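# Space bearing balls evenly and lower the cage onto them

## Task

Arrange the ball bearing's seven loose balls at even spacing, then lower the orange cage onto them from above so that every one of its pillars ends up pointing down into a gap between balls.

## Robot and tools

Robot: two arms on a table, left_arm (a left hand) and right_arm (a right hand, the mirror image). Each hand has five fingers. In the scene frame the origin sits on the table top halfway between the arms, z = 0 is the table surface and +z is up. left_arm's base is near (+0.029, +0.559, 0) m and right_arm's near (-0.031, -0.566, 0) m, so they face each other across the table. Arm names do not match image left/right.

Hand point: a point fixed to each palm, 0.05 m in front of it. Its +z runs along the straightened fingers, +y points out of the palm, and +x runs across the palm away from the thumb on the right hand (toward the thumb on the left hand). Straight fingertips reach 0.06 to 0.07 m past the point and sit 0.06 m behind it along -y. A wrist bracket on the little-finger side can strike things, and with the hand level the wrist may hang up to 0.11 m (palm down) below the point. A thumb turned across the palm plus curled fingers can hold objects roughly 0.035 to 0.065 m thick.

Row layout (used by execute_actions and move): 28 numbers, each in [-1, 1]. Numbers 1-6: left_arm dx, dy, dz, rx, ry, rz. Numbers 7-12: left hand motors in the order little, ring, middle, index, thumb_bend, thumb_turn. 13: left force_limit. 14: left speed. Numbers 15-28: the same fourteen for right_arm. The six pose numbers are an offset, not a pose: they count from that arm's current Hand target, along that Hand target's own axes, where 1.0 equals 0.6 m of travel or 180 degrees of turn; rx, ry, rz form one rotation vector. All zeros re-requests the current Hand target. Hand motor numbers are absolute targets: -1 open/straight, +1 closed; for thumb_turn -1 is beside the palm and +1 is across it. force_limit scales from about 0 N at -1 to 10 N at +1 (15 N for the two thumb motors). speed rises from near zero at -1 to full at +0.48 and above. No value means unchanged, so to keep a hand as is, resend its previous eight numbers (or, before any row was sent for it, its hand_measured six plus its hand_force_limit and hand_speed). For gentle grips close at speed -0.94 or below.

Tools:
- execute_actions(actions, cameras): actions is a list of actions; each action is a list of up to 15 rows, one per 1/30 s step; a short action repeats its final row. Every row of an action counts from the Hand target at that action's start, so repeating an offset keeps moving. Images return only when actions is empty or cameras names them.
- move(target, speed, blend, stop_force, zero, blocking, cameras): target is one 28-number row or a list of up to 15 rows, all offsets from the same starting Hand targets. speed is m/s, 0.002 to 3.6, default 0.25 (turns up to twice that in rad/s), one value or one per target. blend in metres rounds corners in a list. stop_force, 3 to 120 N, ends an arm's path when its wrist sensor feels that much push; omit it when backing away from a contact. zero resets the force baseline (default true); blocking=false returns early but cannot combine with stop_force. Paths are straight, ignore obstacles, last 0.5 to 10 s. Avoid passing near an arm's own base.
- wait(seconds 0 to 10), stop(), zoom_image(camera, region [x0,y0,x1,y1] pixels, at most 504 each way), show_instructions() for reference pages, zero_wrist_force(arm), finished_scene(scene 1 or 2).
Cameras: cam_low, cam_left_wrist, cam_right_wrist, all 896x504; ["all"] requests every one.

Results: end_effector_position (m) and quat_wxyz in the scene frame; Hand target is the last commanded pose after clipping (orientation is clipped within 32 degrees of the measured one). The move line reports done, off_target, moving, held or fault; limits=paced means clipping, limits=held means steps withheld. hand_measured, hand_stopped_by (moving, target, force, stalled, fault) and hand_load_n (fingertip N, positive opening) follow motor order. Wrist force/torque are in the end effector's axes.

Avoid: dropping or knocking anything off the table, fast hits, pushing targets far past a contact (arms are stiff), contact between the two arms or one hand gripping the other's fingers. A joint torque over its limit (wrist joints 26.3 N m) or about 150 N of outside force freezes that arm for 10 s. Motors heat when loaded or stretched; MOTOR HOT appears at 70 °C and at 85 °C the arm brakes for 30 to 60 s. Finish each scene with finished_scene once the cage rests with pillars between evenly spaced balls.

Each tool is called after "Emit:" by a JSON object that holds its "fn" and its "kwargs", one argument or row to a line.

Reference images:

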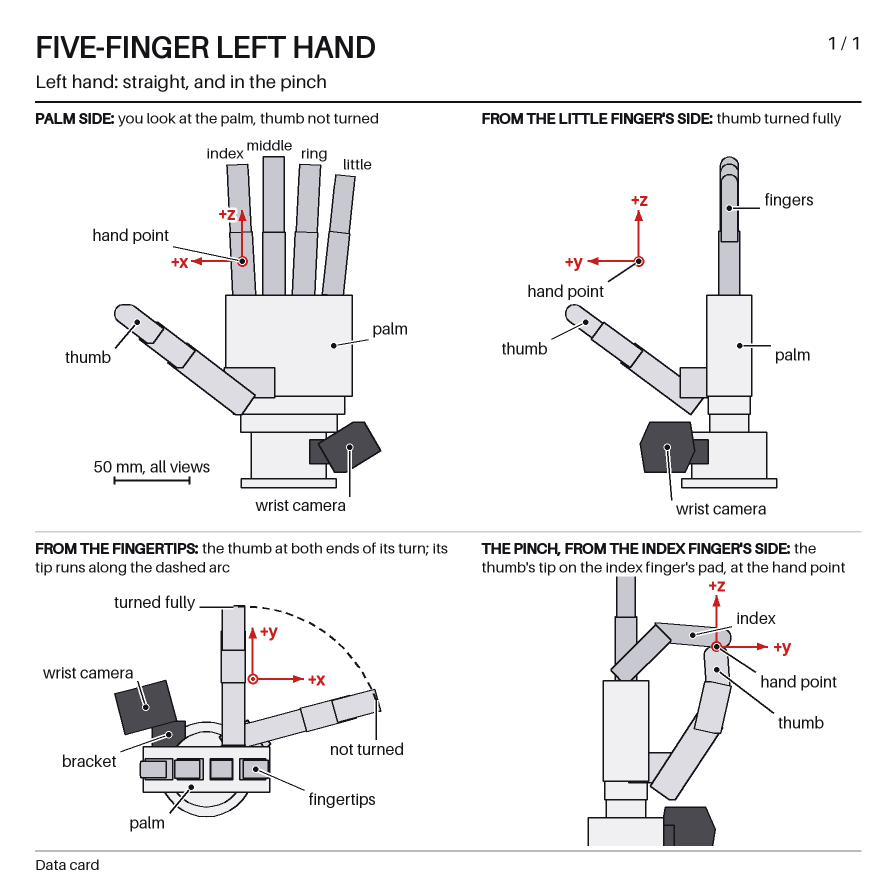

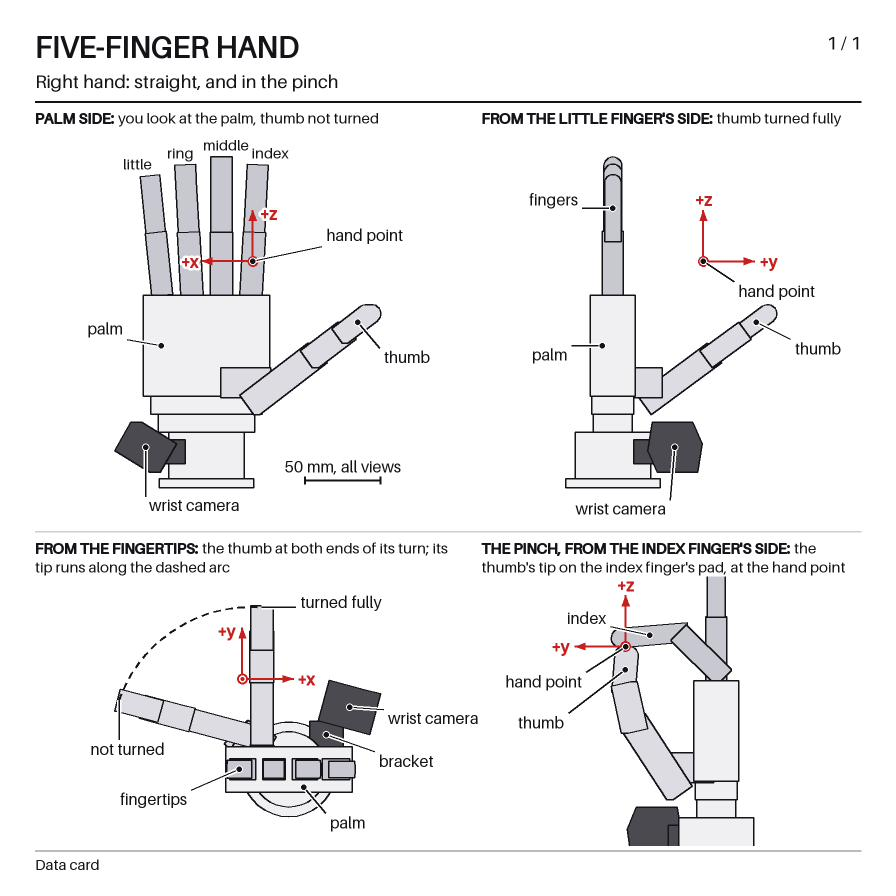

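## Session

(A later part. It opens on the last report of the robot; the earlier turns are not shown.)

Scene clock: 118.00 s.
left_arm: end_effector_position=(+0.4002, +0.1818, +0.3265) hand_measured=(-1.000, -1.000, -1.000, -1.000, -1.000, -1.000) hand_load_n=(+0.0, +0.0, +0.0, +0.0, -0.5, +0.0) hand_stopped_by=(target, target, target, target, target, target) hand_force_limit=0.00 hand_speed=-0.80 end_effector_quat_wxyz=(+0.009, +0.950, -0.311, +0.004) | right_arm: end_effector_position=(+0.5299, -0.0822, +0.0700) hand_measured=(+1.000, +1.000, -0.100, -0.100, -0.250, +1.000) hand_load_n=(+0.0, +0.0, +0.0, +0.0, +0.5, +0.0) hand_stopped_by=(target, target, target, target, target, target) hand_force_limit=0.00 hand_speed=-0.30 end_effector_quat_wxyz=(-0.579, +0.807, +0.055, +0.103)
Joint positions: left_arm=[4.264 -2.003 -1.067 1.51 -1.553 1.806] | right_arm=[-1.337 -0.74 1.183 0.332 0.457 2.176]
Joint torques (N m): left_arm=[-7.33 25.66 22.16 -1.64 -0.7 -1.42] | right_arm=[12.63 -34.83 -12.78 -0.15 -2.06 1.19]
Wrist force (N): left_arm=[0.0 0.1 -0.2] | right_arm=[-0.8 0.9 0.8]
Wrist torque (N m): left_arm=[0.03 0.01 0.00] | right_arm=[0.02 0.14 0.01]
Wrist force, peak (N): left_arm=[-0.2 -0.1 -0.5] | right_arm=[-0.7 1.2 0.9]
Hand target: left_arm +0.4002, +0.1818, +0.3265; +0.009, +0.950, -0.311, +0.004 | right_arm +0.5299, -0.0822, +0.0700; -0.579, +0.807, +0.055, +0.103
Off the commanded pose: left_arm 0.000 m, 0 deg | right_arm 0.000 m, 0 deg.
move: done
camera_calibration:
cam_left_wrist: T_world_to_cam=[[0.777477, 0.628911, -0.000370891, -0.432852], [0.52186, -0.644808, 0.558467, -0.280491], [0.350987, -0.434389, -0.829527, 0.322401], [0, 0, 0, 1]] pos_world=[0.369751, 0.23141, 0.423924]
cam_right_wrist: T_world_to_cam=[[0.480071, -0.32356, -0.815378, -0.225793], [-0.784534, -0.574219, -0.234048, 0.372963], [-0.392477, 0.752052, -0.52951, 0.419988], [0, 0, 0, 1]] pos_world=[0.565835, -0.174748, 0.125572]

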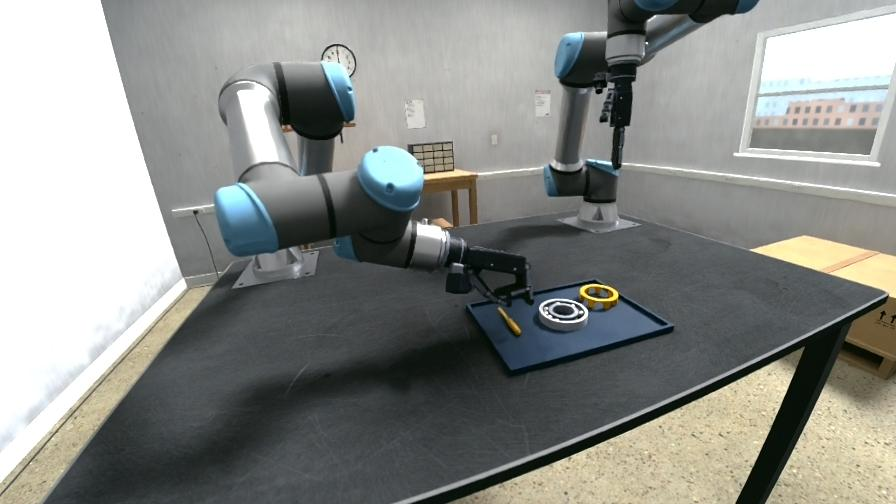

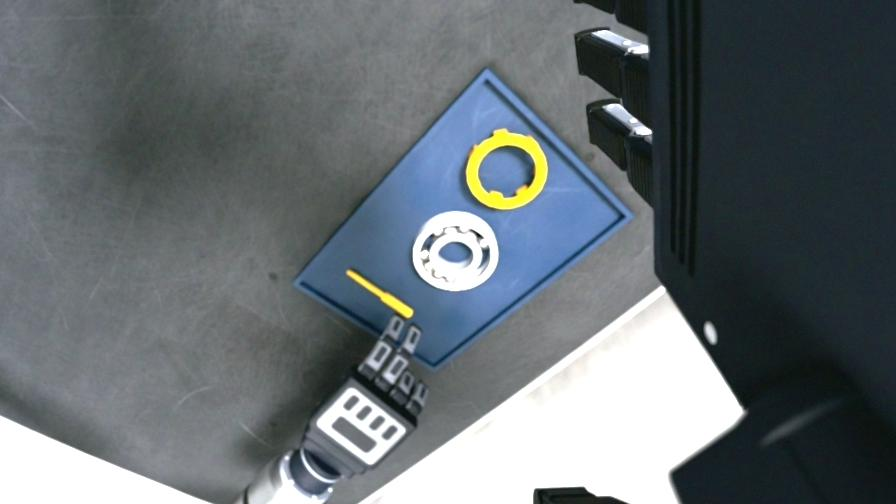

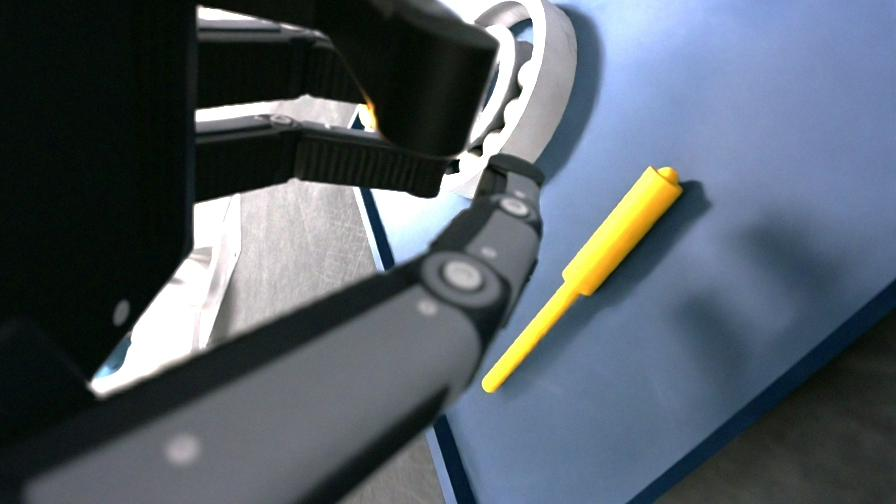

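Emit:
{"fn": "move", "kwargs": {
  "target": [0,0,0,0,0,0,-1,-1,-1,-1,-1,-1,0,-0.8,-0.0161,0.0646,0.0216,0,0,0,1,1,-0.1,-0.1,-0.25,1,0.0,-0.3],
  "speed": 0.08,
  "cameras": ["all"]
}}

Emit:
{"fn": "zoom_image", "kwargs": {
  "camera": "cam_low",
  "region": [460, 250, 620, 340]
}}

Emit:
{"fn": "zoom_image", "kwargs": {
  "camera": "cam_right_wrist",
  "region": [350, 100, 750, 325]
}}

Scene clock: 119.00 s.
left_arm: end_effector_position=(+0.4002, +0.1818, +0.3265) hand_measured=(-1.000, -1.000, -1.000, -1.000, -1.000, -1.000) hand_load_n=(+0.0, +0.0, +0.0, +0.0, +0.0, +0.0) hand_stopped_by=(target, target, target, target, target, target) hand_force_limit=0.00 hand_speed=-0.80 end_effector_quat_wxyz=(+0.009, +0.950, -0.311, +0.004) | right_arm: end_effector_position=(+0.5298, -0.0822, +0.0278) hand_measured=(+1.000, +1.000, -0.100, -0.100, -0.250, +1.000) hand_load_n=(+0.0, +0.0, +0.0, +0.0, +0.5, +0.0) hand_stopped_by=(target, target, target, target, target, target) hand_force_limit=0.00 hand_speed=-0.30 end_effector_quat_wxyz=(-0.579, +0.807, +0.055, +0.103)
Joint positions: left_arm=[4.264 -2.003 -1.067 1.51 -1.553 1.806] | right_arm=[-1.337 -0.691 1.209 0.257 0.457 2.176]
Joint torques (N m): left_arm=[-7.53 25.47 21.35 -1.66 -0.73 -1.47] | right_arm=[9.19 -61.82 -22.28 2.35 -1.57 1.66]
Wrist force (N): left_arm=[0.1 0.1 -0.5] | right_arm=[-0.5 0.7 0.7]
Wrist torque (N m): left_arm=[0.05 -0.02 0.01] | right_arm=[-0.01 0.11 0.00]
Wrist force, peak (N): left_arm=[0.1 0.1 -0.5] | right_arm=[-1.0 1.9 1.3]
Hand target: left_arm +0.4002, +0.1818, +0.3265; +0.009, +0.950, -0.311, +0.004 | right_arm +0.5299, -0.0822, +0.0280; -0.579, +0.807, +0.055, +0.103
Off the commanded pose: left_arm 0.000 m, 0 deg | right_arm 0.000 m, 0 deg.
move: done
camera_calibration:
cam_left_wrist: T_world_to_cam=[[0.777477, 0.628911, -0.000370891, -0.432852], [0.52186, -0.644808, 0.558467, -0.280491], [0.350987, -0.434389, -0.829527, 0.322401], [0, 0, 0, 1]] pos_world=[0.369751, 0.23141, 0.423924]
cam_right_wrist: T_world_to_cam=[[0.479809, -0.323601, -0.815515, -0.260049], [-0.784583, -0.574281, -0.233733, 0.363077], [-0.392699, 0.751987, -0.529437, 0.397752], [0, 0, 0, 1]] pos_world=[0.565835, -0.174748, 0.0833739]

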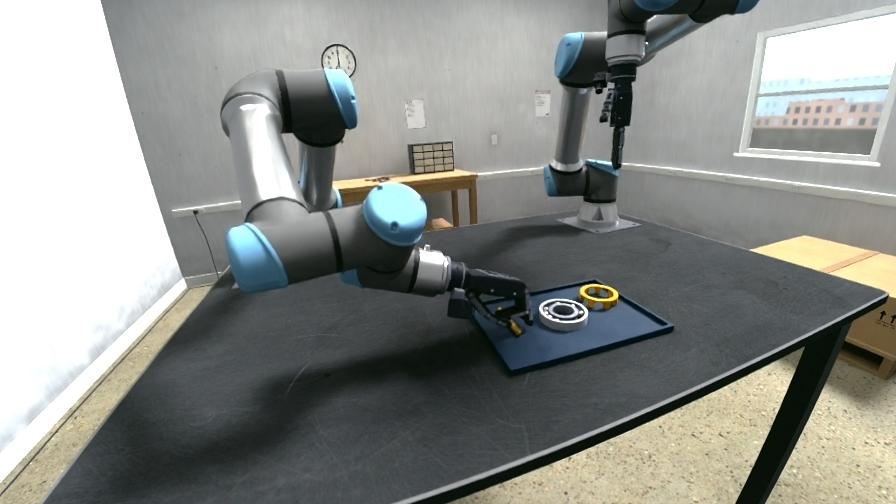

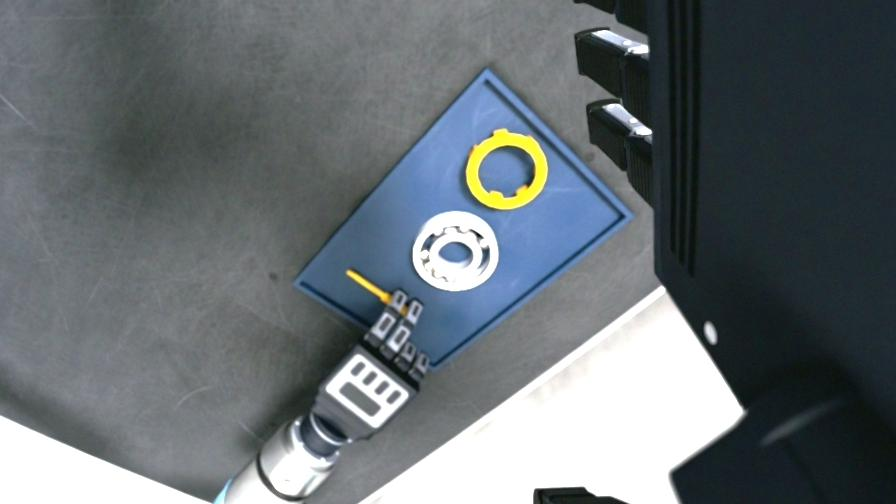

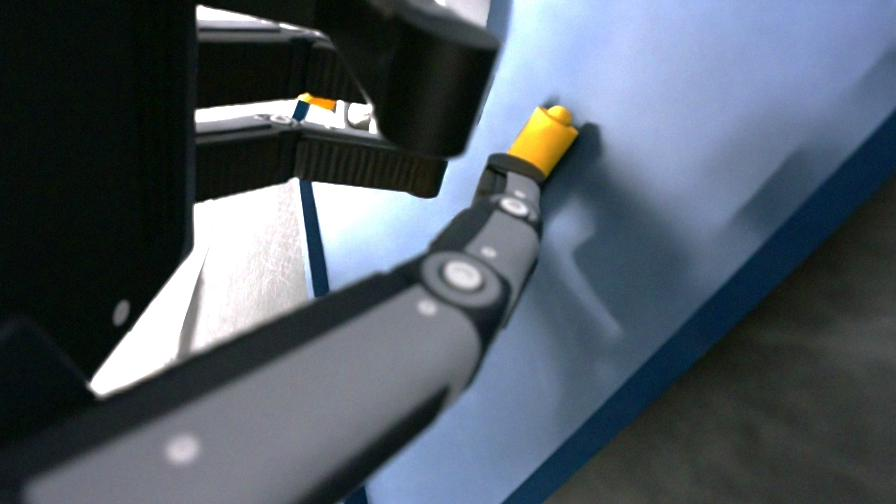

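Scaled by 3.150.

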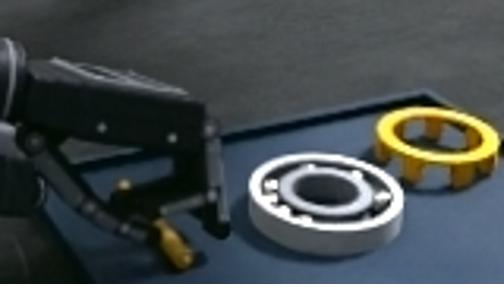

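Scaled by 1.260.

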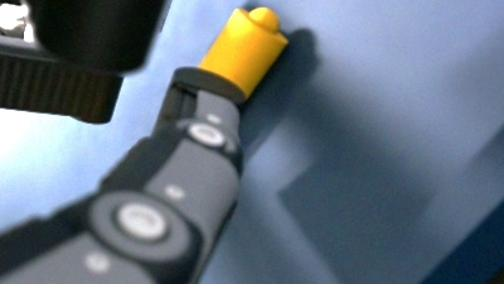

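Emit:
{"fn": "move", "kwargs": {
  "target": [0,0,0,0,0,0,-1,-1,-1,-1,-1,-1,0,-0.8,-0.0007,0.003,-0.0095,0,0,0,1,1,-0.1,-0.1,-0.4,1,0.0,-0.3],
  "speed": 0.05,
  "cameras": ["cam_right_wrist"]
}}

Emit:
{"fn": "move", "kwargs": {
  "target": [0,0,0,0,0,0,-1,-1,-1,-1,-1,-1,0,-0.8,-0.0054,0.0215,0.0072,0,0,0,1,1,-0.1,-0.1,-0.4,1,0.0,-0.3],
  "speed": 0.01,
  "stop_force": 3,
  "cameras": ["cam_right_wrist","cam_low"]
}}

Emit:
{"fn": "zoom_image", "kwargs": {
  "camera": "cam_low",
  "region": [480, 270, 560, 315]
}}

Emit:
{"fn": "zoom_image", "kwargs": {
  "camera": "cam_right_wrist",
  "region": [350, 100, 750, 325]
}}

Scene clock: 120.37 s.
left_arm: end_effector_position=(+0.4002, +0.1818, +0.3265) hand_measured=(-1.000, -1.000, -1.000, -1.000, -1.000, -1.000) hand_load_n=(+0.0, +0.0, +0.0, +0.0, -0.5, +0.0) hand_stopped_by=(target, target, target, target, target, target) hand_force_limit=0.00 hand_speed=-0.80 end_effector_quat_wxyz=(+0.009, +0.950, -0.311, +0.004) | right_arm: end_effector_position=(+0.5293, -0.0883, +0.0280) hand_measured=(+1.000, +1.000, -0.100, -0.100, -0.400, +1.000) hand_load_n=(+0.0, +0.0, +0.0, +0.0, +0.0, +0.0) hand_stopped_by=(target, target, target, target, target, target) hand_force_limit=0.00 hand_speed=-0.30 end_effector_quat_wxyz=(-0.579, +0.807, +0.055, +0.103)
Joint positions: left_arm=[4.264 -2.003 -1.067 1.51 -1.553 1.806] | right_arm=[-1.347 -0.695 1.219 0.264 0.45 2.16]
Joint torques (N m): left_arm=[-7.03 26.07 21.93 -1.61 -0.74 -1.45] | right_arm=[3.13 -53.11 -20.22 0.83 -0.52 1.28]
Wrist force (N): left_arm=[-0.1 0.1 -0.2] | right_arm=[-0.6 0.7 1.0]
Wrist torque (N m): left_arm=[0.03 0.02 0.00] | right_arm=[-0.03 0.11 0.02]
Wrist force, peak (N): left_arm=[-0.3 0.4 -0.2] | right_arm=[-0.8 0.7 1.0]
Hand target: left_arm +0.4002, +0.1818, +0.3265; +0.009, +0.950, -0.311, +0.004 | right_arm +0.5293, -0.0882, +0.0280; -0.579, +0.807, +0.055, +0.103
Off the commanded pose: left_arm 0.000 m, 0 deg | right_arm 0.000 m, 0 deg.
move: done
camera_calibration:
cam_right_wrist: T_world_to_cam=[[0.480071, -0.32356, -0.815378, -0.261725], [-0.784534, -0.574219, -0.234048, 0.35916], [-0.392477, 0.752052, -0.52951, 0.402101], [0, 0, 0, 1]] pos_world=[0.565235, -0.180848, 0.0835724]
Images, in order (width x height): cam_right_wrist 896x504.

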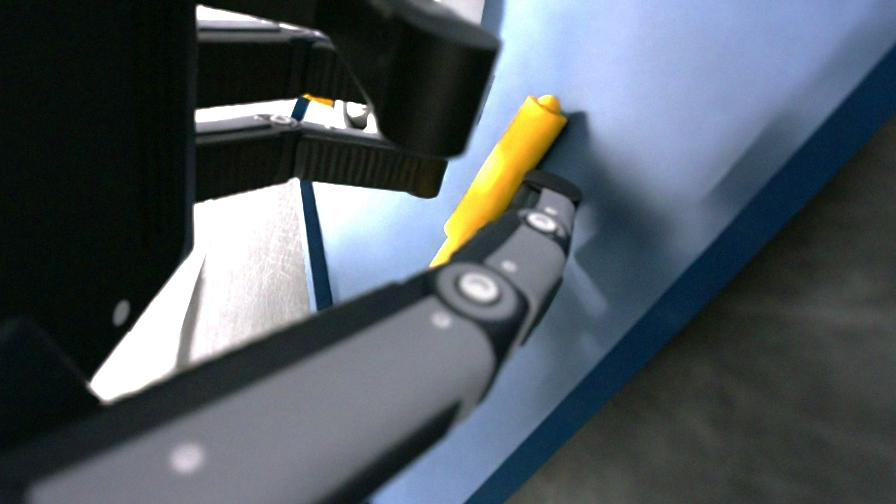

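Scene clock: 122.00 s.
left_arm: end_effector_position=(+0.4002, +0.1818, +0.3265) hand_measured=(-1.000, -1.000, -1.000, -1.000, -1.000, -1.000) hand_load_n=(+0.0, +0.0, +0.0, +0.0, +0.0, +0.0) hand_stopped_by=(target, target, target, target, target, target) hand_force_limit=0.00 hand_speed=-0.80 end_effector_quat_wxyz=(+0.009, +0.950, -0.311, +0.004) | right_arm: end_effector_position=(+0.5293, -0.0882, +0.0226) hand_measured=(+1.000, +1.000, -0.100, -0.100, -0.400, +1.000) hand_load_n=(+0.0, +0.0, +0.0, +0.0, -1.5, -0.5) hand_stopped_by=(target, target, target, target, target, target) hand_force_limit=0.00 hand_speed=-0.30 end_effector_quat_wxyz=(-0.579, +0.807, +0.055, +0.103)
Joint positions: left_arm=[4.264 -2.003 -1.067 1.51 -1.553 1.806] | right_arm=[-1.346 -0.688 1.222 0.255 0.45 2.16]
Joint torques (N m): left_arm=[-6.97 25.39 21.34 -1.59 -0.72 -1.42] | right_arm=[9.79 -59.57 -21.86 2.45 0.32 1.25]
Wrist force (N): left_arm=[0.1 0.1 0.0] | right_arm=[-0.1 -2.1 -1.0]
Wrist torque (N m): left_arm=[0.01 -0.01 0.01] | right_arm=[-0.18 0.13 -0.04]
Wrist force, peak (N): left_arm=[-0.2 0.0 -0.4] | right_arm=[0.1 -4.7 -3.3]
Hand target: left_arm +0.4002, +0.1818, +0.3265; +0.009, +0.950, -0.311, +0.004 | right_arm +0.5293, -0.0882, +0.0226; -0.579, +0.807, +0.055, +0.103 (not the last commanded pose)
Off the commanded pose: left_arm 0.000 m, 0 deg | right_arm 0.009 m, 0 deg.
move: contact (right_arm)
camera_calibration:
cam_right_wrist: T_world_to_cam=[[0.480071, -0.32356, -0.815378, -0.266063], [-0.784534, -0.574219, -0.234048, 0.358011], [-0.392477, 0.752052, -0.52951, 0.399091], [0, 0, 0, 1]] pos_world=[0.565235, -0.180648, 0.0781724]
Images, in order (width x height): cam_low 896x504, cam_right_wrist 896x504.

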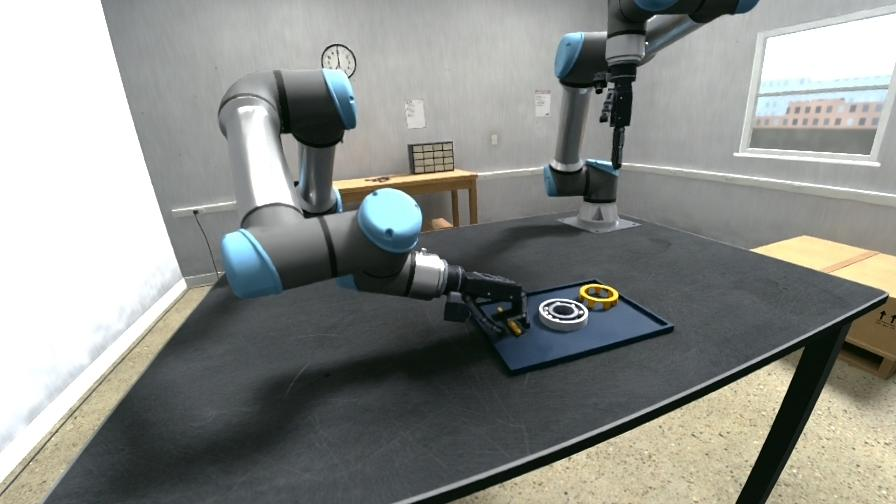

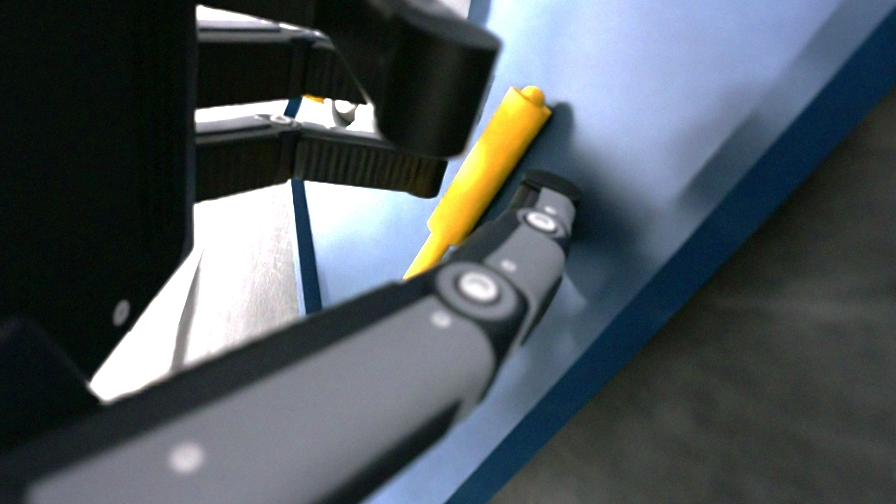

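Scaled by 6.300.

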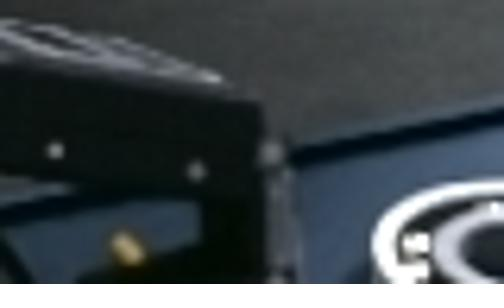

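Scaled by 1.260.

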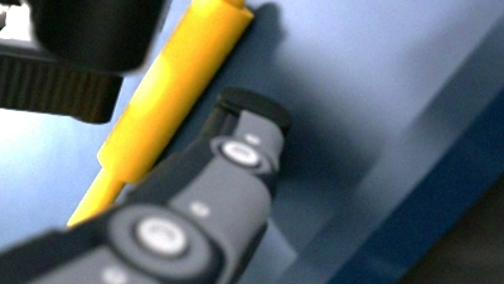

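Emit:
{"fn": "move", "kwargs": {
  "target": [0,0,0,0,0,0,-1,-1,-1,-1,-1,-1,0,-0.8,0,0,0,0,0,0,1,1,-0.1,-0.1,-0.3,1,0.0,-0.6],
  "speed": 0.05
}}

Emit:
{"fn": "move", "kwargs": {
  "target": [0,0,0,0,0,0,-1,-1,-1,-1,-1,-1,0,-0.8,-0.0022,0.0086,0.0029,0,0,0,1,1,-0.1,-0.1,-0.3,1,0.0,-0.6],
  "speed": 0.01,
  "stop_force": 3,
  "cameras": ["cam_right_wrist"]
}}

Scene clock: 122.73 s.
left_arm: end_effector_position=(+0.4002, +0.1818, +0.3265) hand_measured=(-1.000, -1.000, -1.000, -1.000, -1.000, -1.000) hand_load_n=(+0.0, +0.0, +0.0, +0.0, +0.0, +0.0) hand_stopped_by=(target, target, target, target, target, target) hand_force_limit=0.00 hand_speed=-0.80 end_effector_quat_wxyz=(+0.009, +0.950, -0.311, +0.004) | right_arm: end_effector_position=(+0.5293, -0.0882, +0.0226) hand_measured=(+1.000, +1.000, -0.100, -0.100, -0.300, +1.000) hand_load_n=(+0.5, +0.0, +0.0, +0.0, +0.0, +0.0) hand_stopped_by=(target, target, target, target, target, target) hand_force_limit=0.00 hand_speed=-0.60 end_effector_quat_wxyz=(-0.579, +0.807, +0.055, +0.103)
Joint positions: left_arm=[4.264 -2.003 -1.067 1.51 -1.553 1.806] | right_arm=[-1.346 -0.688 1.222 0.255 0.45 2.16]
Joint torques (N m): left_arm=[-7.24 26.07 21.21 -1.7 -0.82 -1.39] | right_arm=[8.92 -59.14 -21.06 2.4 0.37 0.73]
Wrist force (N): left_arm=[0.0 0.1 -0.2] | right_arm=[-0.5 0.8 0.9]
Wrist torque (N m): left_arm=[0.02 0.02 0.01] | right_arm=[0.00 0.10 0.01]
Wrist force, peak (N): left_arm=[-0.4 0.1 -0.3] | right_arm=[0.0 -2.2 -1.0]
Hand target: left_arm +0.4002, +0.1818, +0.3265; +0.009, +0.950, -0.311, +0.004 | right_arm +0.5293, -0.0882, +0.0226; -0.579, +0.807, +0.055, +0.103
Off the commanded pose: left_arm 0.000 m, 0 deg | right_arm 0.000 m, 0 deg.
move: done

Scene clock: 124.20 s.
left_arm: end_effector_position=(+0.4002, +0.1818, +0.3265) hand_measured=(-1.000, -1.000, -1.000, -1.000, -1.000, -1.000) hand_load_n=(+0.0, +0.0, +0.0, +0.0, +0.0, +0.0) hand_stopped_by=(target, target, target, target, target, target) hand_force_limit=0.00 hand_speed=-0.80 end_effector_quat_wxyz=(+0.009, +0.950, -0.311, +0.004) | right_arm: end_effector_position=(+0.5293, -0.0882, +0.0189) hand_measured=(+1.000, +1.000, -0.100, -0.100, -0.300, +1.000) hand_load_n=(+0.0, +0.0, +0.0, +0.0, -2.0, -0.5) hand_stopped_by=(target, target, target, target, target, target) hand_force_limit=0.00 hand_speed=-0.60 end_effector_quat_wxyz=(-0.579, +0.807, +0.055, +0.103)
Joint positions: left_arm=[4.264 -2.003 -1.067 1.51 -1.553 1.806] | right_arm=[-1.346 -0.683 1.223 0.248 0.45 2.16]
Joint torques (N m): left_arm=[-6.81 25.95 21.11 -1.68 -0.7 -1.38] | right_arm=[10.16 -59.28 -20.85 2.56 0.59 0.68]
Wrist force (N): left_arm=[-0.1 0.0 -0.2] | right_arm=[-0.1 -1.8 -0.6]
Wrist torque (N m): left_arm=[0.02 0.03 0.00] | right_arm=[-0.12 0.13 -0.04]
Wrist force, peak (N): left_arm=[-0.1 0.3 -0.5] | right_arm=[0.4 -4.3 -2.5]
Hand target: left_arm +0.4002, +0.1818, +0.3265; +0.009, +0.950, -0.311, +0.004 | right_arm +0.5293, -0.0882, +0.0189; -0.579, +0.807, +0.055, +0.103 (not the last commanded pose)
Off the commanded pose: left_arm 0.000 m, 0 deg | right_arm 0.002 m, 0 deg.
move: contact (right_arm)
camera_calibration:
cam_right_wrist: T_world_to_cam=[[0.480186, -0.32361, -0.81529, -0.269161], [-0.784517, -0.574204, -0.234145, 0.357145], [-0.392371, 0.752042, -0.529602, 0.397077], [0, 0, 0, 1]] pos_world=[0.565235, -0.180647, 0.0744718]
Images, in order (width x height): cam_right_wrist 896x504.

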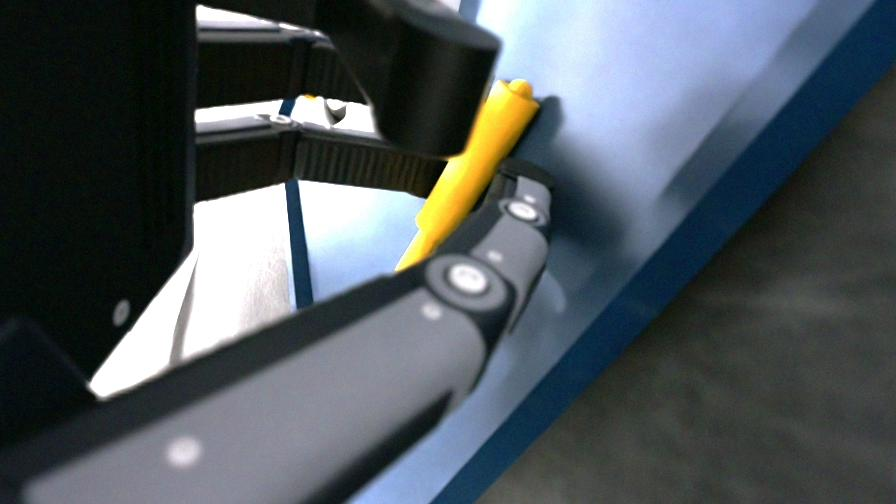

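Emit:
{"fn": "move", "kwargs": {
  "target": [
    [0,0,0,0,0,0,-1,-1,-1,-1,-1,-1,0,-0.8,0.0002,-0.0008,-0.0003,0,0,0,1,1,-0.1,-0.1,-0.3,1,-0.4,-0.9],
    [0,0,0,0,0,0,-1,-1,-1,-1,-1,-1,0,-0.8,0.0002,-0.0008,-0.0003,0,0,0,1,1,0.4,0.4,-0.3,1,-0.4,-0.9]
  ],
  "speed": 0.02,
  "cameras": ["cam_right_wrist","cam_left_wrist"]
}}

Emit:
{"fn": "zoom_image", "kwargs": {
  "camera": "cam_right_wrist",
  "region": [350, 60, 750, 285]
}}

Scene clock: 126.33 s.
left_arm: end_effector_position=(+0.4002, +0.1818, +0.3265) hand_measured=(-1.000, -1.000, -1.000, -1.000, -1.000, -1.000) hand_load_n=(+0.0, +0.0, +0.0, +0.0, +0.0, +0.0) hand_stopped_by=(target, target, target, target, target, target) hand_force_limit=0.00 hand_speed=-0.80 end_effector_quat_wxyz=(+0.009, +0.950, -0.311, +0.004) | right_arm: end_effector_position=(+0.5293, -0.0882, +0.0194) hand_measured=(+1.000, +1.000, +0.150, +0.168, -0.300, +1.000) hand_load_n=(+0.0, +0.0, +3.5, +4.0, +5.0, -2.0) hand_stopped_by=(target, target, force, force, target, target) hand_force_limit=-0.40 hand_speed=-0.90 end_effector_quat_wxyz=(-0.579, +0.807, +0.055, +0.103)
Joint positions: left_arm=[4.264 -2.003 -1.067 1.51 -1.553 1.806] | right_arm=[-1.346 -0.684 1.223 0.249 0.45 2.16]
Joint torques (N m): left_arm=[-6.76 25.85 20.94 -1.72 -0.82 -1.3] | right_arm=[-5.35 -57.47 -21.13 0.28 -1.69 -1.55]
Wrist force (N): left_arm=[0.0 0.2 0.0] | right_arm=[-0.5 -1.8 0.4]
Wrist torque (N m): left_arm=[0.03 0.02 0.00] | right_arm=[-0.08 0.10 -0.02]
Wrist force, peak (N): left_arm=[0.0 0.3 -0.5] | right_arm=[-0.7 -2.1 0.6]
Hand target: left_arm +0.4002, +0.1818, +0.3265; +0.009, +0.950, -0.311, +0.004 | right_arm +0.5293, -0.0882, +0.0194; -0.579, +0.807, +0.055, +0.103
Off the commanded pose: left_arm 0.000 m, 0 deg | right_arm 0.000 m, 0 deg.
move: done
camera_calibration:
cam_left_wrist: T_world_to_cam=[[0.777477, 0.628911, -0.000370891, -0.432852], [0.52186, -0.644808, 0.558467, -0.280491], [0.350987, -0.434389, -0.829527, 0.322401], [0, 0, 0, 1]] pos_world=[0.369751, 0.23141, 0.423924]
cam_right_wrist: T_world_to_cam=[[0.480186, -0.32361, -0.81529, -0.268753], [-0.784517, -0.574204, -0.234145, 0.357262], [-0.392371, 0.752042, -0.529602, 0.397341], [0, 0, 0, 1]] pos_world=[0.565235, -0.180647, 0.0749718]
Images, in order (width x height): cam_left_wrist 896x504, cam_right_wrist 896x504.

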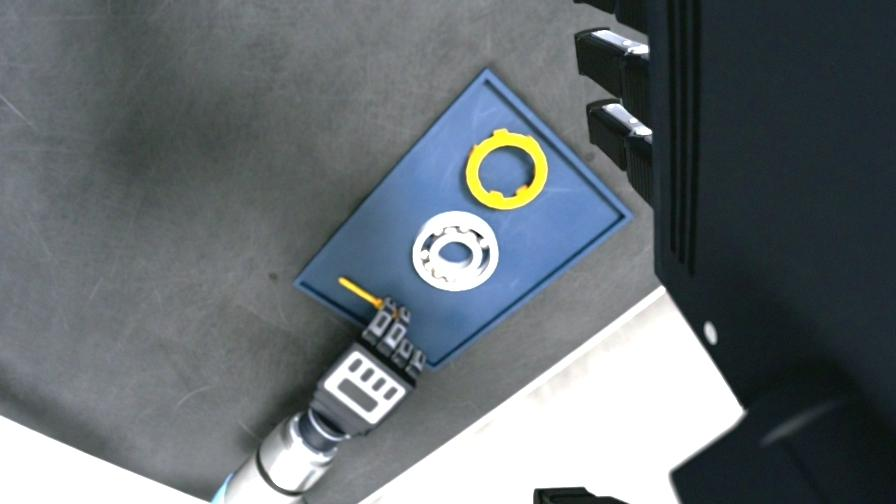

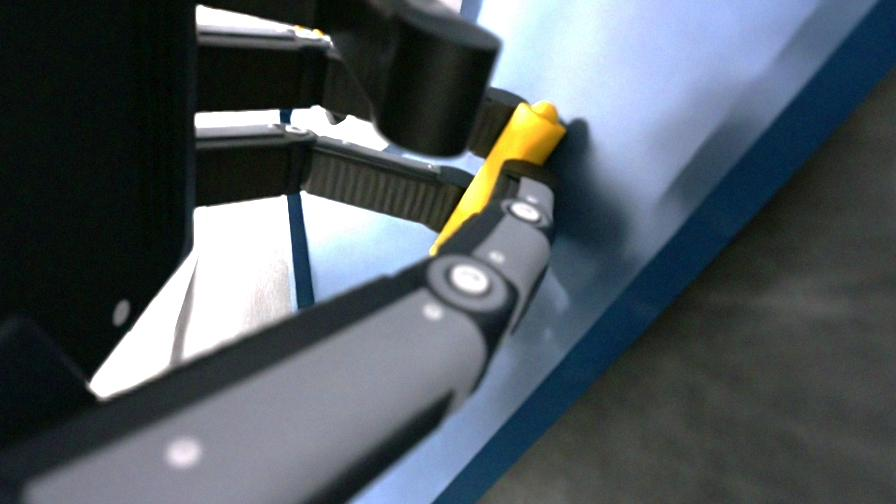

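Scaled by 1.260.

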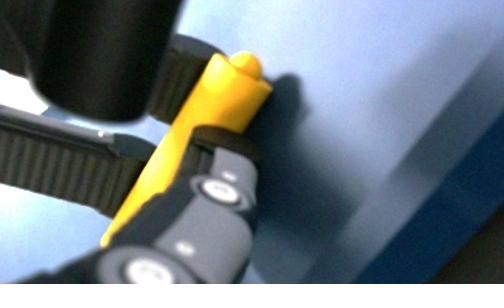

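Emit:
{"fn": "move", "kwargs": {
  "target": [0,0,0,0,0,0,-1,-1,-1,-1,-1,-1,0,-0.8,0.0038,-0.0154,-0.0052,0,0,0,1,1,0.4,0.4,-0.3,1,-0.4,-0.9],
  "speed": 0.015,
  "cameras": ["cam_right_wrist","cam_left_wrist"]
}}

Emit:
{"fn": "zoom_image", "kwargs": {
  "camera": "cam_right_wrist",
  "region": [350, 60, 750, 285]
}}

Scene clock: 127.33 s.
left_arm: end_effector_position=(+0.4002, +0.1818, +0.3265) hand_measured=(-1.000, -1.000, -1.000, -1.000, -1.000, -1.000) hand_load_n=(+0.0, +0.0, +0.0, +0.0, +0.0, +0.0) hand_stopped_by=(target, target, target, target, target, target) hand_force_limit=0.00 hand_speed=-0.80 end_effector_quat_wxyz=(+0.009, +0.950, -0.311, +0.004) | right_arm: end_effector_position=(+0.5293, -0.0882, +0.0296) hand_measured=(+1.000, +1.000, +0.150, +0.168, -0.302, +1.000) hand_load_n=(+0.0, +0.5, +3.0, +3.5, +6.5, -2.0) hand_stopped_by=(target, target, force, force, target, target) hand_force_limit=-0.40 hand_speed=-0.90 end_effector_quat_wxyz=(-0.579, +0.807, +0.055, +0.103)
Joint positions: left_arm=[4.264 -2.003 -1.067 1.51 -1.553 1.806] | right_arm=[-1.347 -0.697 1.219 0.267 0.45 2.16]
Joint torques (N m): left_arm=[-6.76 25.93 20.59 -1.74 -0.76 -1.38] | right_arm=[-9.63 -46.22 -18.54 0.47 -1.8 -1.41]
Wrist force (N): left_arm=[-0.3 0.2 -0.2] | right_arm=[-0.5 0.8 0.9]
Wrist torque (N m): left_arm=[0.05 0.06 -0.01] | right_arm=[-0.03 0.10 0.01]
Wrist force, peak (N): left_arm=[0.0 0.0 -0.5] | right_arm=[-0.8 -2.1 0.4]
Hand target: left_arm +0.4002, +0.1818, +0.3265; +0.009, +0.950, -0.311, +0.004 | right_arm +0.5293, -0.0882, +0.0294; -0.579, +0.807, +0.055, +0.103
Off the commanded pose: left_arm 0.000 m, 0 deg | right_arm 0.000 m, 0 deg.
move: done
camera_calibration:
cam_left_wrist: T_world_to_cam=[[0.777477, 0.628911, -0.000370891, -0.432852], [0.52186, -0.644808, 0.558467, -0.280491], [0.350987, -0.434389, -0.829527, 0.322401], [0, 0, 0, 1]] pos_world=[0.369751, 0.23141, 0.423924]
cam_right_wrist: T_world_to_cam=[[0.480186, -0.32361, -0.81529, -0.26047], [-0.784517, -0.574204, -0.234145, 0.359593], [-0.392371, 0.752042, -0.529602, 0.402819], [0, 0, 0, 1]] pos_world=[0.565235, -0.180747, 0.0851718]
Images, in order (width x height): cam_left_wrist 896x504, cam_right_wrist 896x504.

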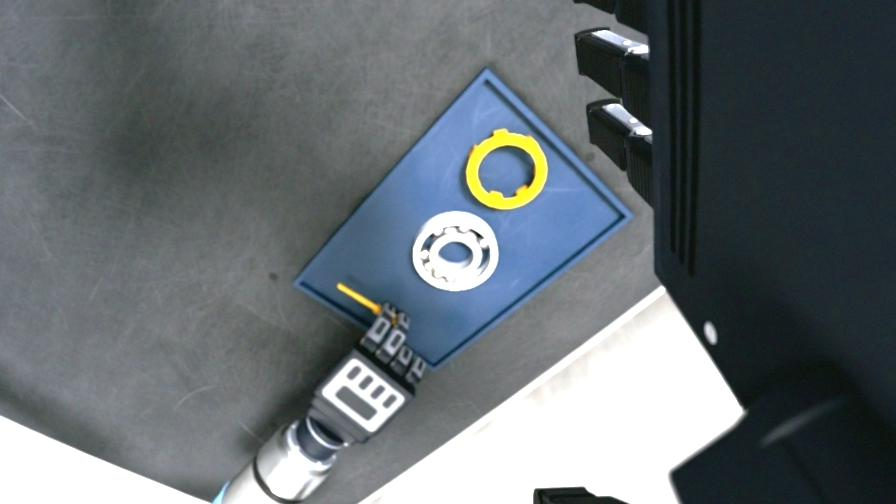

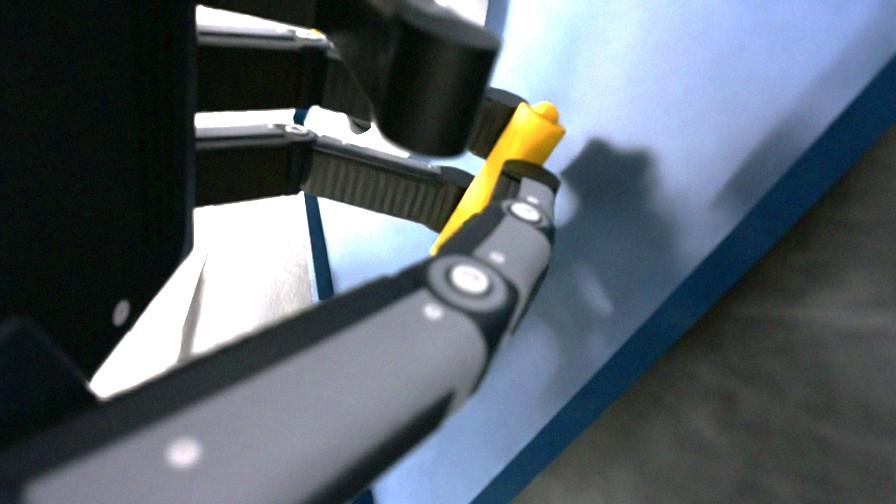

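Scaled by 1.260.

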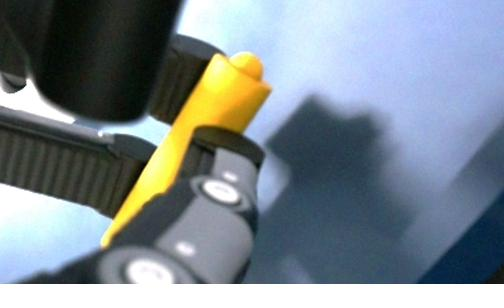

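Emit:
{"fn": "move", "kwargs": {
  "target": [0,0,0,0,0,0,-1,-1,-1,-1,-1,-1,0,-0.8,0,0,0,0,0,0,1,1,0.5,0.5,-0.3,1,0.0,-0.94]
}}

Emit:
{"fn": "move", "kwargs": {
  "target": [0,0,0,0,0,0,-1,-1,-1,-1,-1,-1,0,-0.8,0.0307,-0.123,-0.0412,0,0,0,1,1,0.5,0.5,-0.3,1,0.0,-0.94],
  "speed": 0.06,
  "cameras": ["all"]
}}

Emit:
{"fn": "zoom_image", "kwargs": {
  "camera": "cam_low",
  "region": [460, 230, 620, 320]
}}

Scene clock: 128.03 s.
left_arm: end_effector_position=(+0.4002, +0.1818, +0.3265) hand_measured=(-1.000, -1.000, -1.000, -1.000, -1.000, -1.000) hand_load_n=(+0.0, +0.0, +0.0, +0.0, +0.0, +0.0) hand_stopped_by=(target, target, target, target, target, target) hand_force_limit=0.00 hand_speed=-0.80 end_effector_quat_wxyz=(+0.009, +0.950, -0.311, +0.004) | right_arm: end_effector_position=(+0.5293, -0.0882, +0.0294) hand_measured=(+1.000, +1.000, +0.160, +0.178, -0.302, +1.000) hand_load_n=(+0.0, +0.0, +6.5, +5.0, +10.5, -2.0) hand_stopped_by=(target, target, force, force, target, target) hand_force_limit=0.00 hand_speed=-0.94 end_effector_quat_wxyz=(-0.579, +0.807, +0.055, +0.103)
Joint positions: left_arm=[4.264 -2.003 -1.067 1.51 -1.553 1.806] | right_arm=[-1.347 -0.697 1.219 0.266 0.45 2.16]
Joint torques (N m): left_arm=[-6.93 26.34 20.7 -1.76 -0.73 -1.3] | right_arm=[-9.04 -35.16 -9.17 -0.17 -2.01 -1.16]
Wrist force (N): left_arm=[-0.1 0.2 0.0] | right_arm=[-0.5 0.9 0.9]
Wrist torque (N m): left_arm=[0.03 0.03 0.00] | right_arm=[-0.01 0.11 0.01]
Wrist force, peak (N): left_arm=[-0.4 0.1 -0.4] | right_arm=[-0.7 1.1 1.0]
Hand target: left_arm +0.4002, +0.1818, +0.3265; +0.009, +0.950, -0.311, +0.004 | right_arm +0.5293, -0.0882, +0.0294; -0.579, +0.807, +0.055, +0.103
Off the commanded pose: left_arm 0.000 m, 0 deg | right_arm 0.000 m, 0 deg.
move: done

Scene clock: 129.67 s.
left_arm: end_effector_position=(+0.4002, +0.1818, +0.3265) hand_measured=(-1.000, -1.000, -1.000, -1.000, -1.000, -1.000) hand_load_n=(+0.0, +0.0, +0.0, +0.0, +0.0, +0.0) hand_stopped_by=(target, target, target, target, target, target) hand_force_limit=0.00 hand_speed=-0.80 end_effector_quat_wxyz=(+0.009, +0.950, -0.311, +0.004) | right_arm: end_effector_position=(+0.5293, -0.0883, +0.1096) hand_measured=(+1.000, +1.000, +0.160, +0.178, -0.302, +1.000) hand_load_n=(+0.0, +0.0, +6.5, +5.0, +10.5, -2.0) hand_stopped_by=(target, target, force, force, target, target) hand_force_limit=0.00 hand_speed=-0.94 end_effector_quat_wxyz=(-0.579, +0.807, +0.056, +0.103)
Joint positions: left_arm=[4.264 -2.003 -1.067 1.51 -1.553 1.806] | right_arm=[-1.347 -0.785 1.158 0.415 0.45 2.16]
Joint torques (N m): left_arm=[-6.64 25.85 21.06 -1.84 -0.8 -1.24] | right_arm=[-11.12 -34.08 -10.44 -0.03 -2.29 -1.72]
Wrist force (N): left_arm=[0.0 -0.2 -0.2] | right_arm=[-0.7 1.1 1.0]
Wrist torque (N m): left_arm=[-0.01 0.00 0.01] | right_arm=[0.02 0.12 0.01]
Wrist force, peak (N): left_arm=[-0.3 0.4 -0.2] | right_arm=[-0.9 1.9 1.1]
Hand target: left_arm +0.4002, +0.1818, +0.3265; +0.009, +0.950, -0.311, +0.004 | right_arm +0.5293, -0.0883, +0.1094; -0.579, +0.807, +0.055, +0.103
Off the commanded pose: left_arm 0.000 m, 0 deg | right_arm 0.000 m, 0 deg.
move: done
camera_calibration:
cam_left_wrist: T_world_to_cam=[[0.777477, 0.628911, -0.000370891, -0.432852], [0.52186, -0.644808, 0.558467, -0.280491], [0.350987, -0.434389, -0.829527, 0.322401], [0, 0, 0, 1]] pos_world=[0.369751, 0.23141, 0.423924]
cam_right_wrist: T_world_to_cam=[[0.480452, -0.323512, -0.815172, -0.1954], [-0.784439, -0.574178, -0.234468, 0.378338], [-0.392201, 0.752103, -0.529641, 0.445107], [0, 0, 0, 1]] pos_world=[0.565235, -0.180747, 0.16517]

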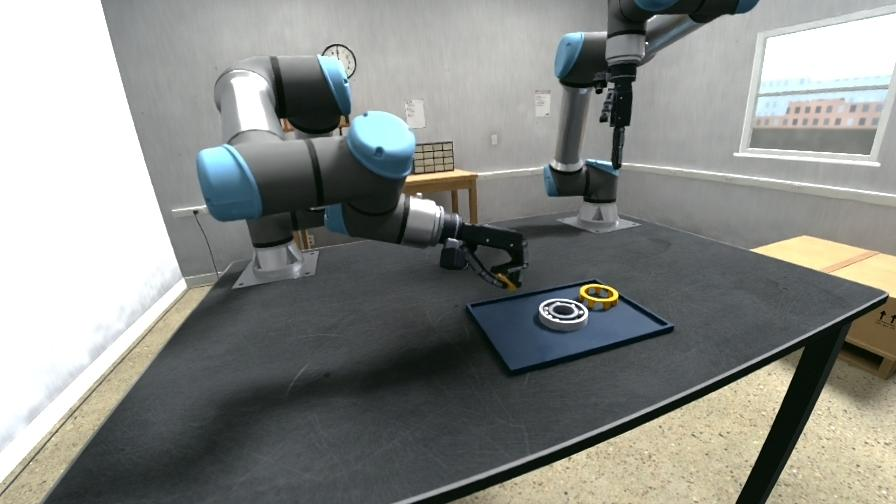

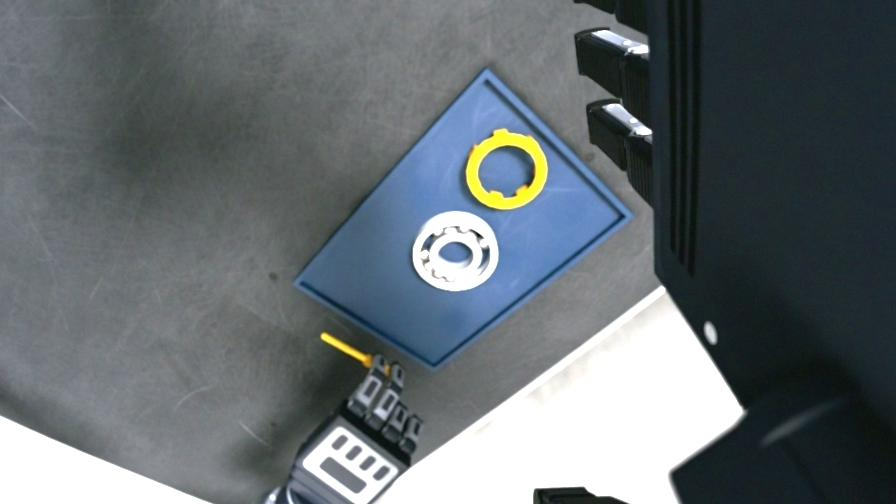

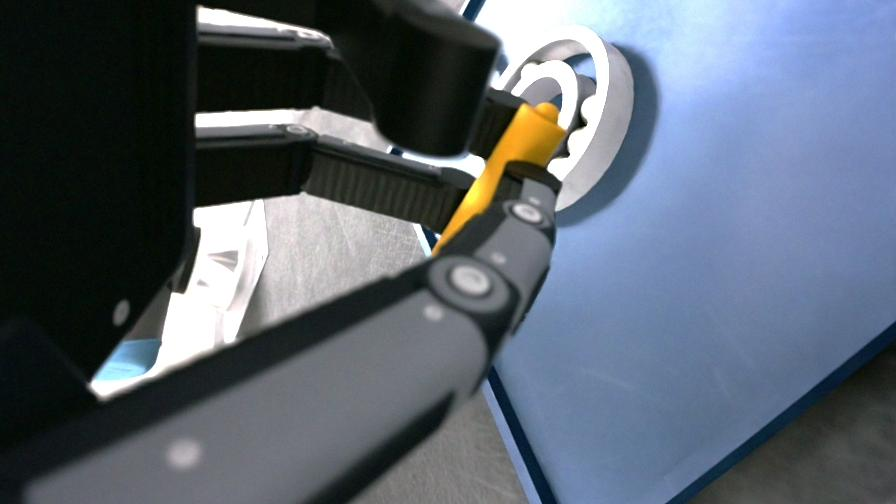

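Scaled by 3.150.

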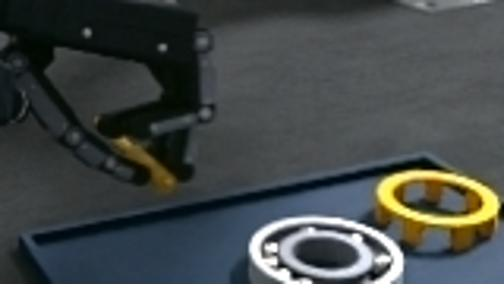

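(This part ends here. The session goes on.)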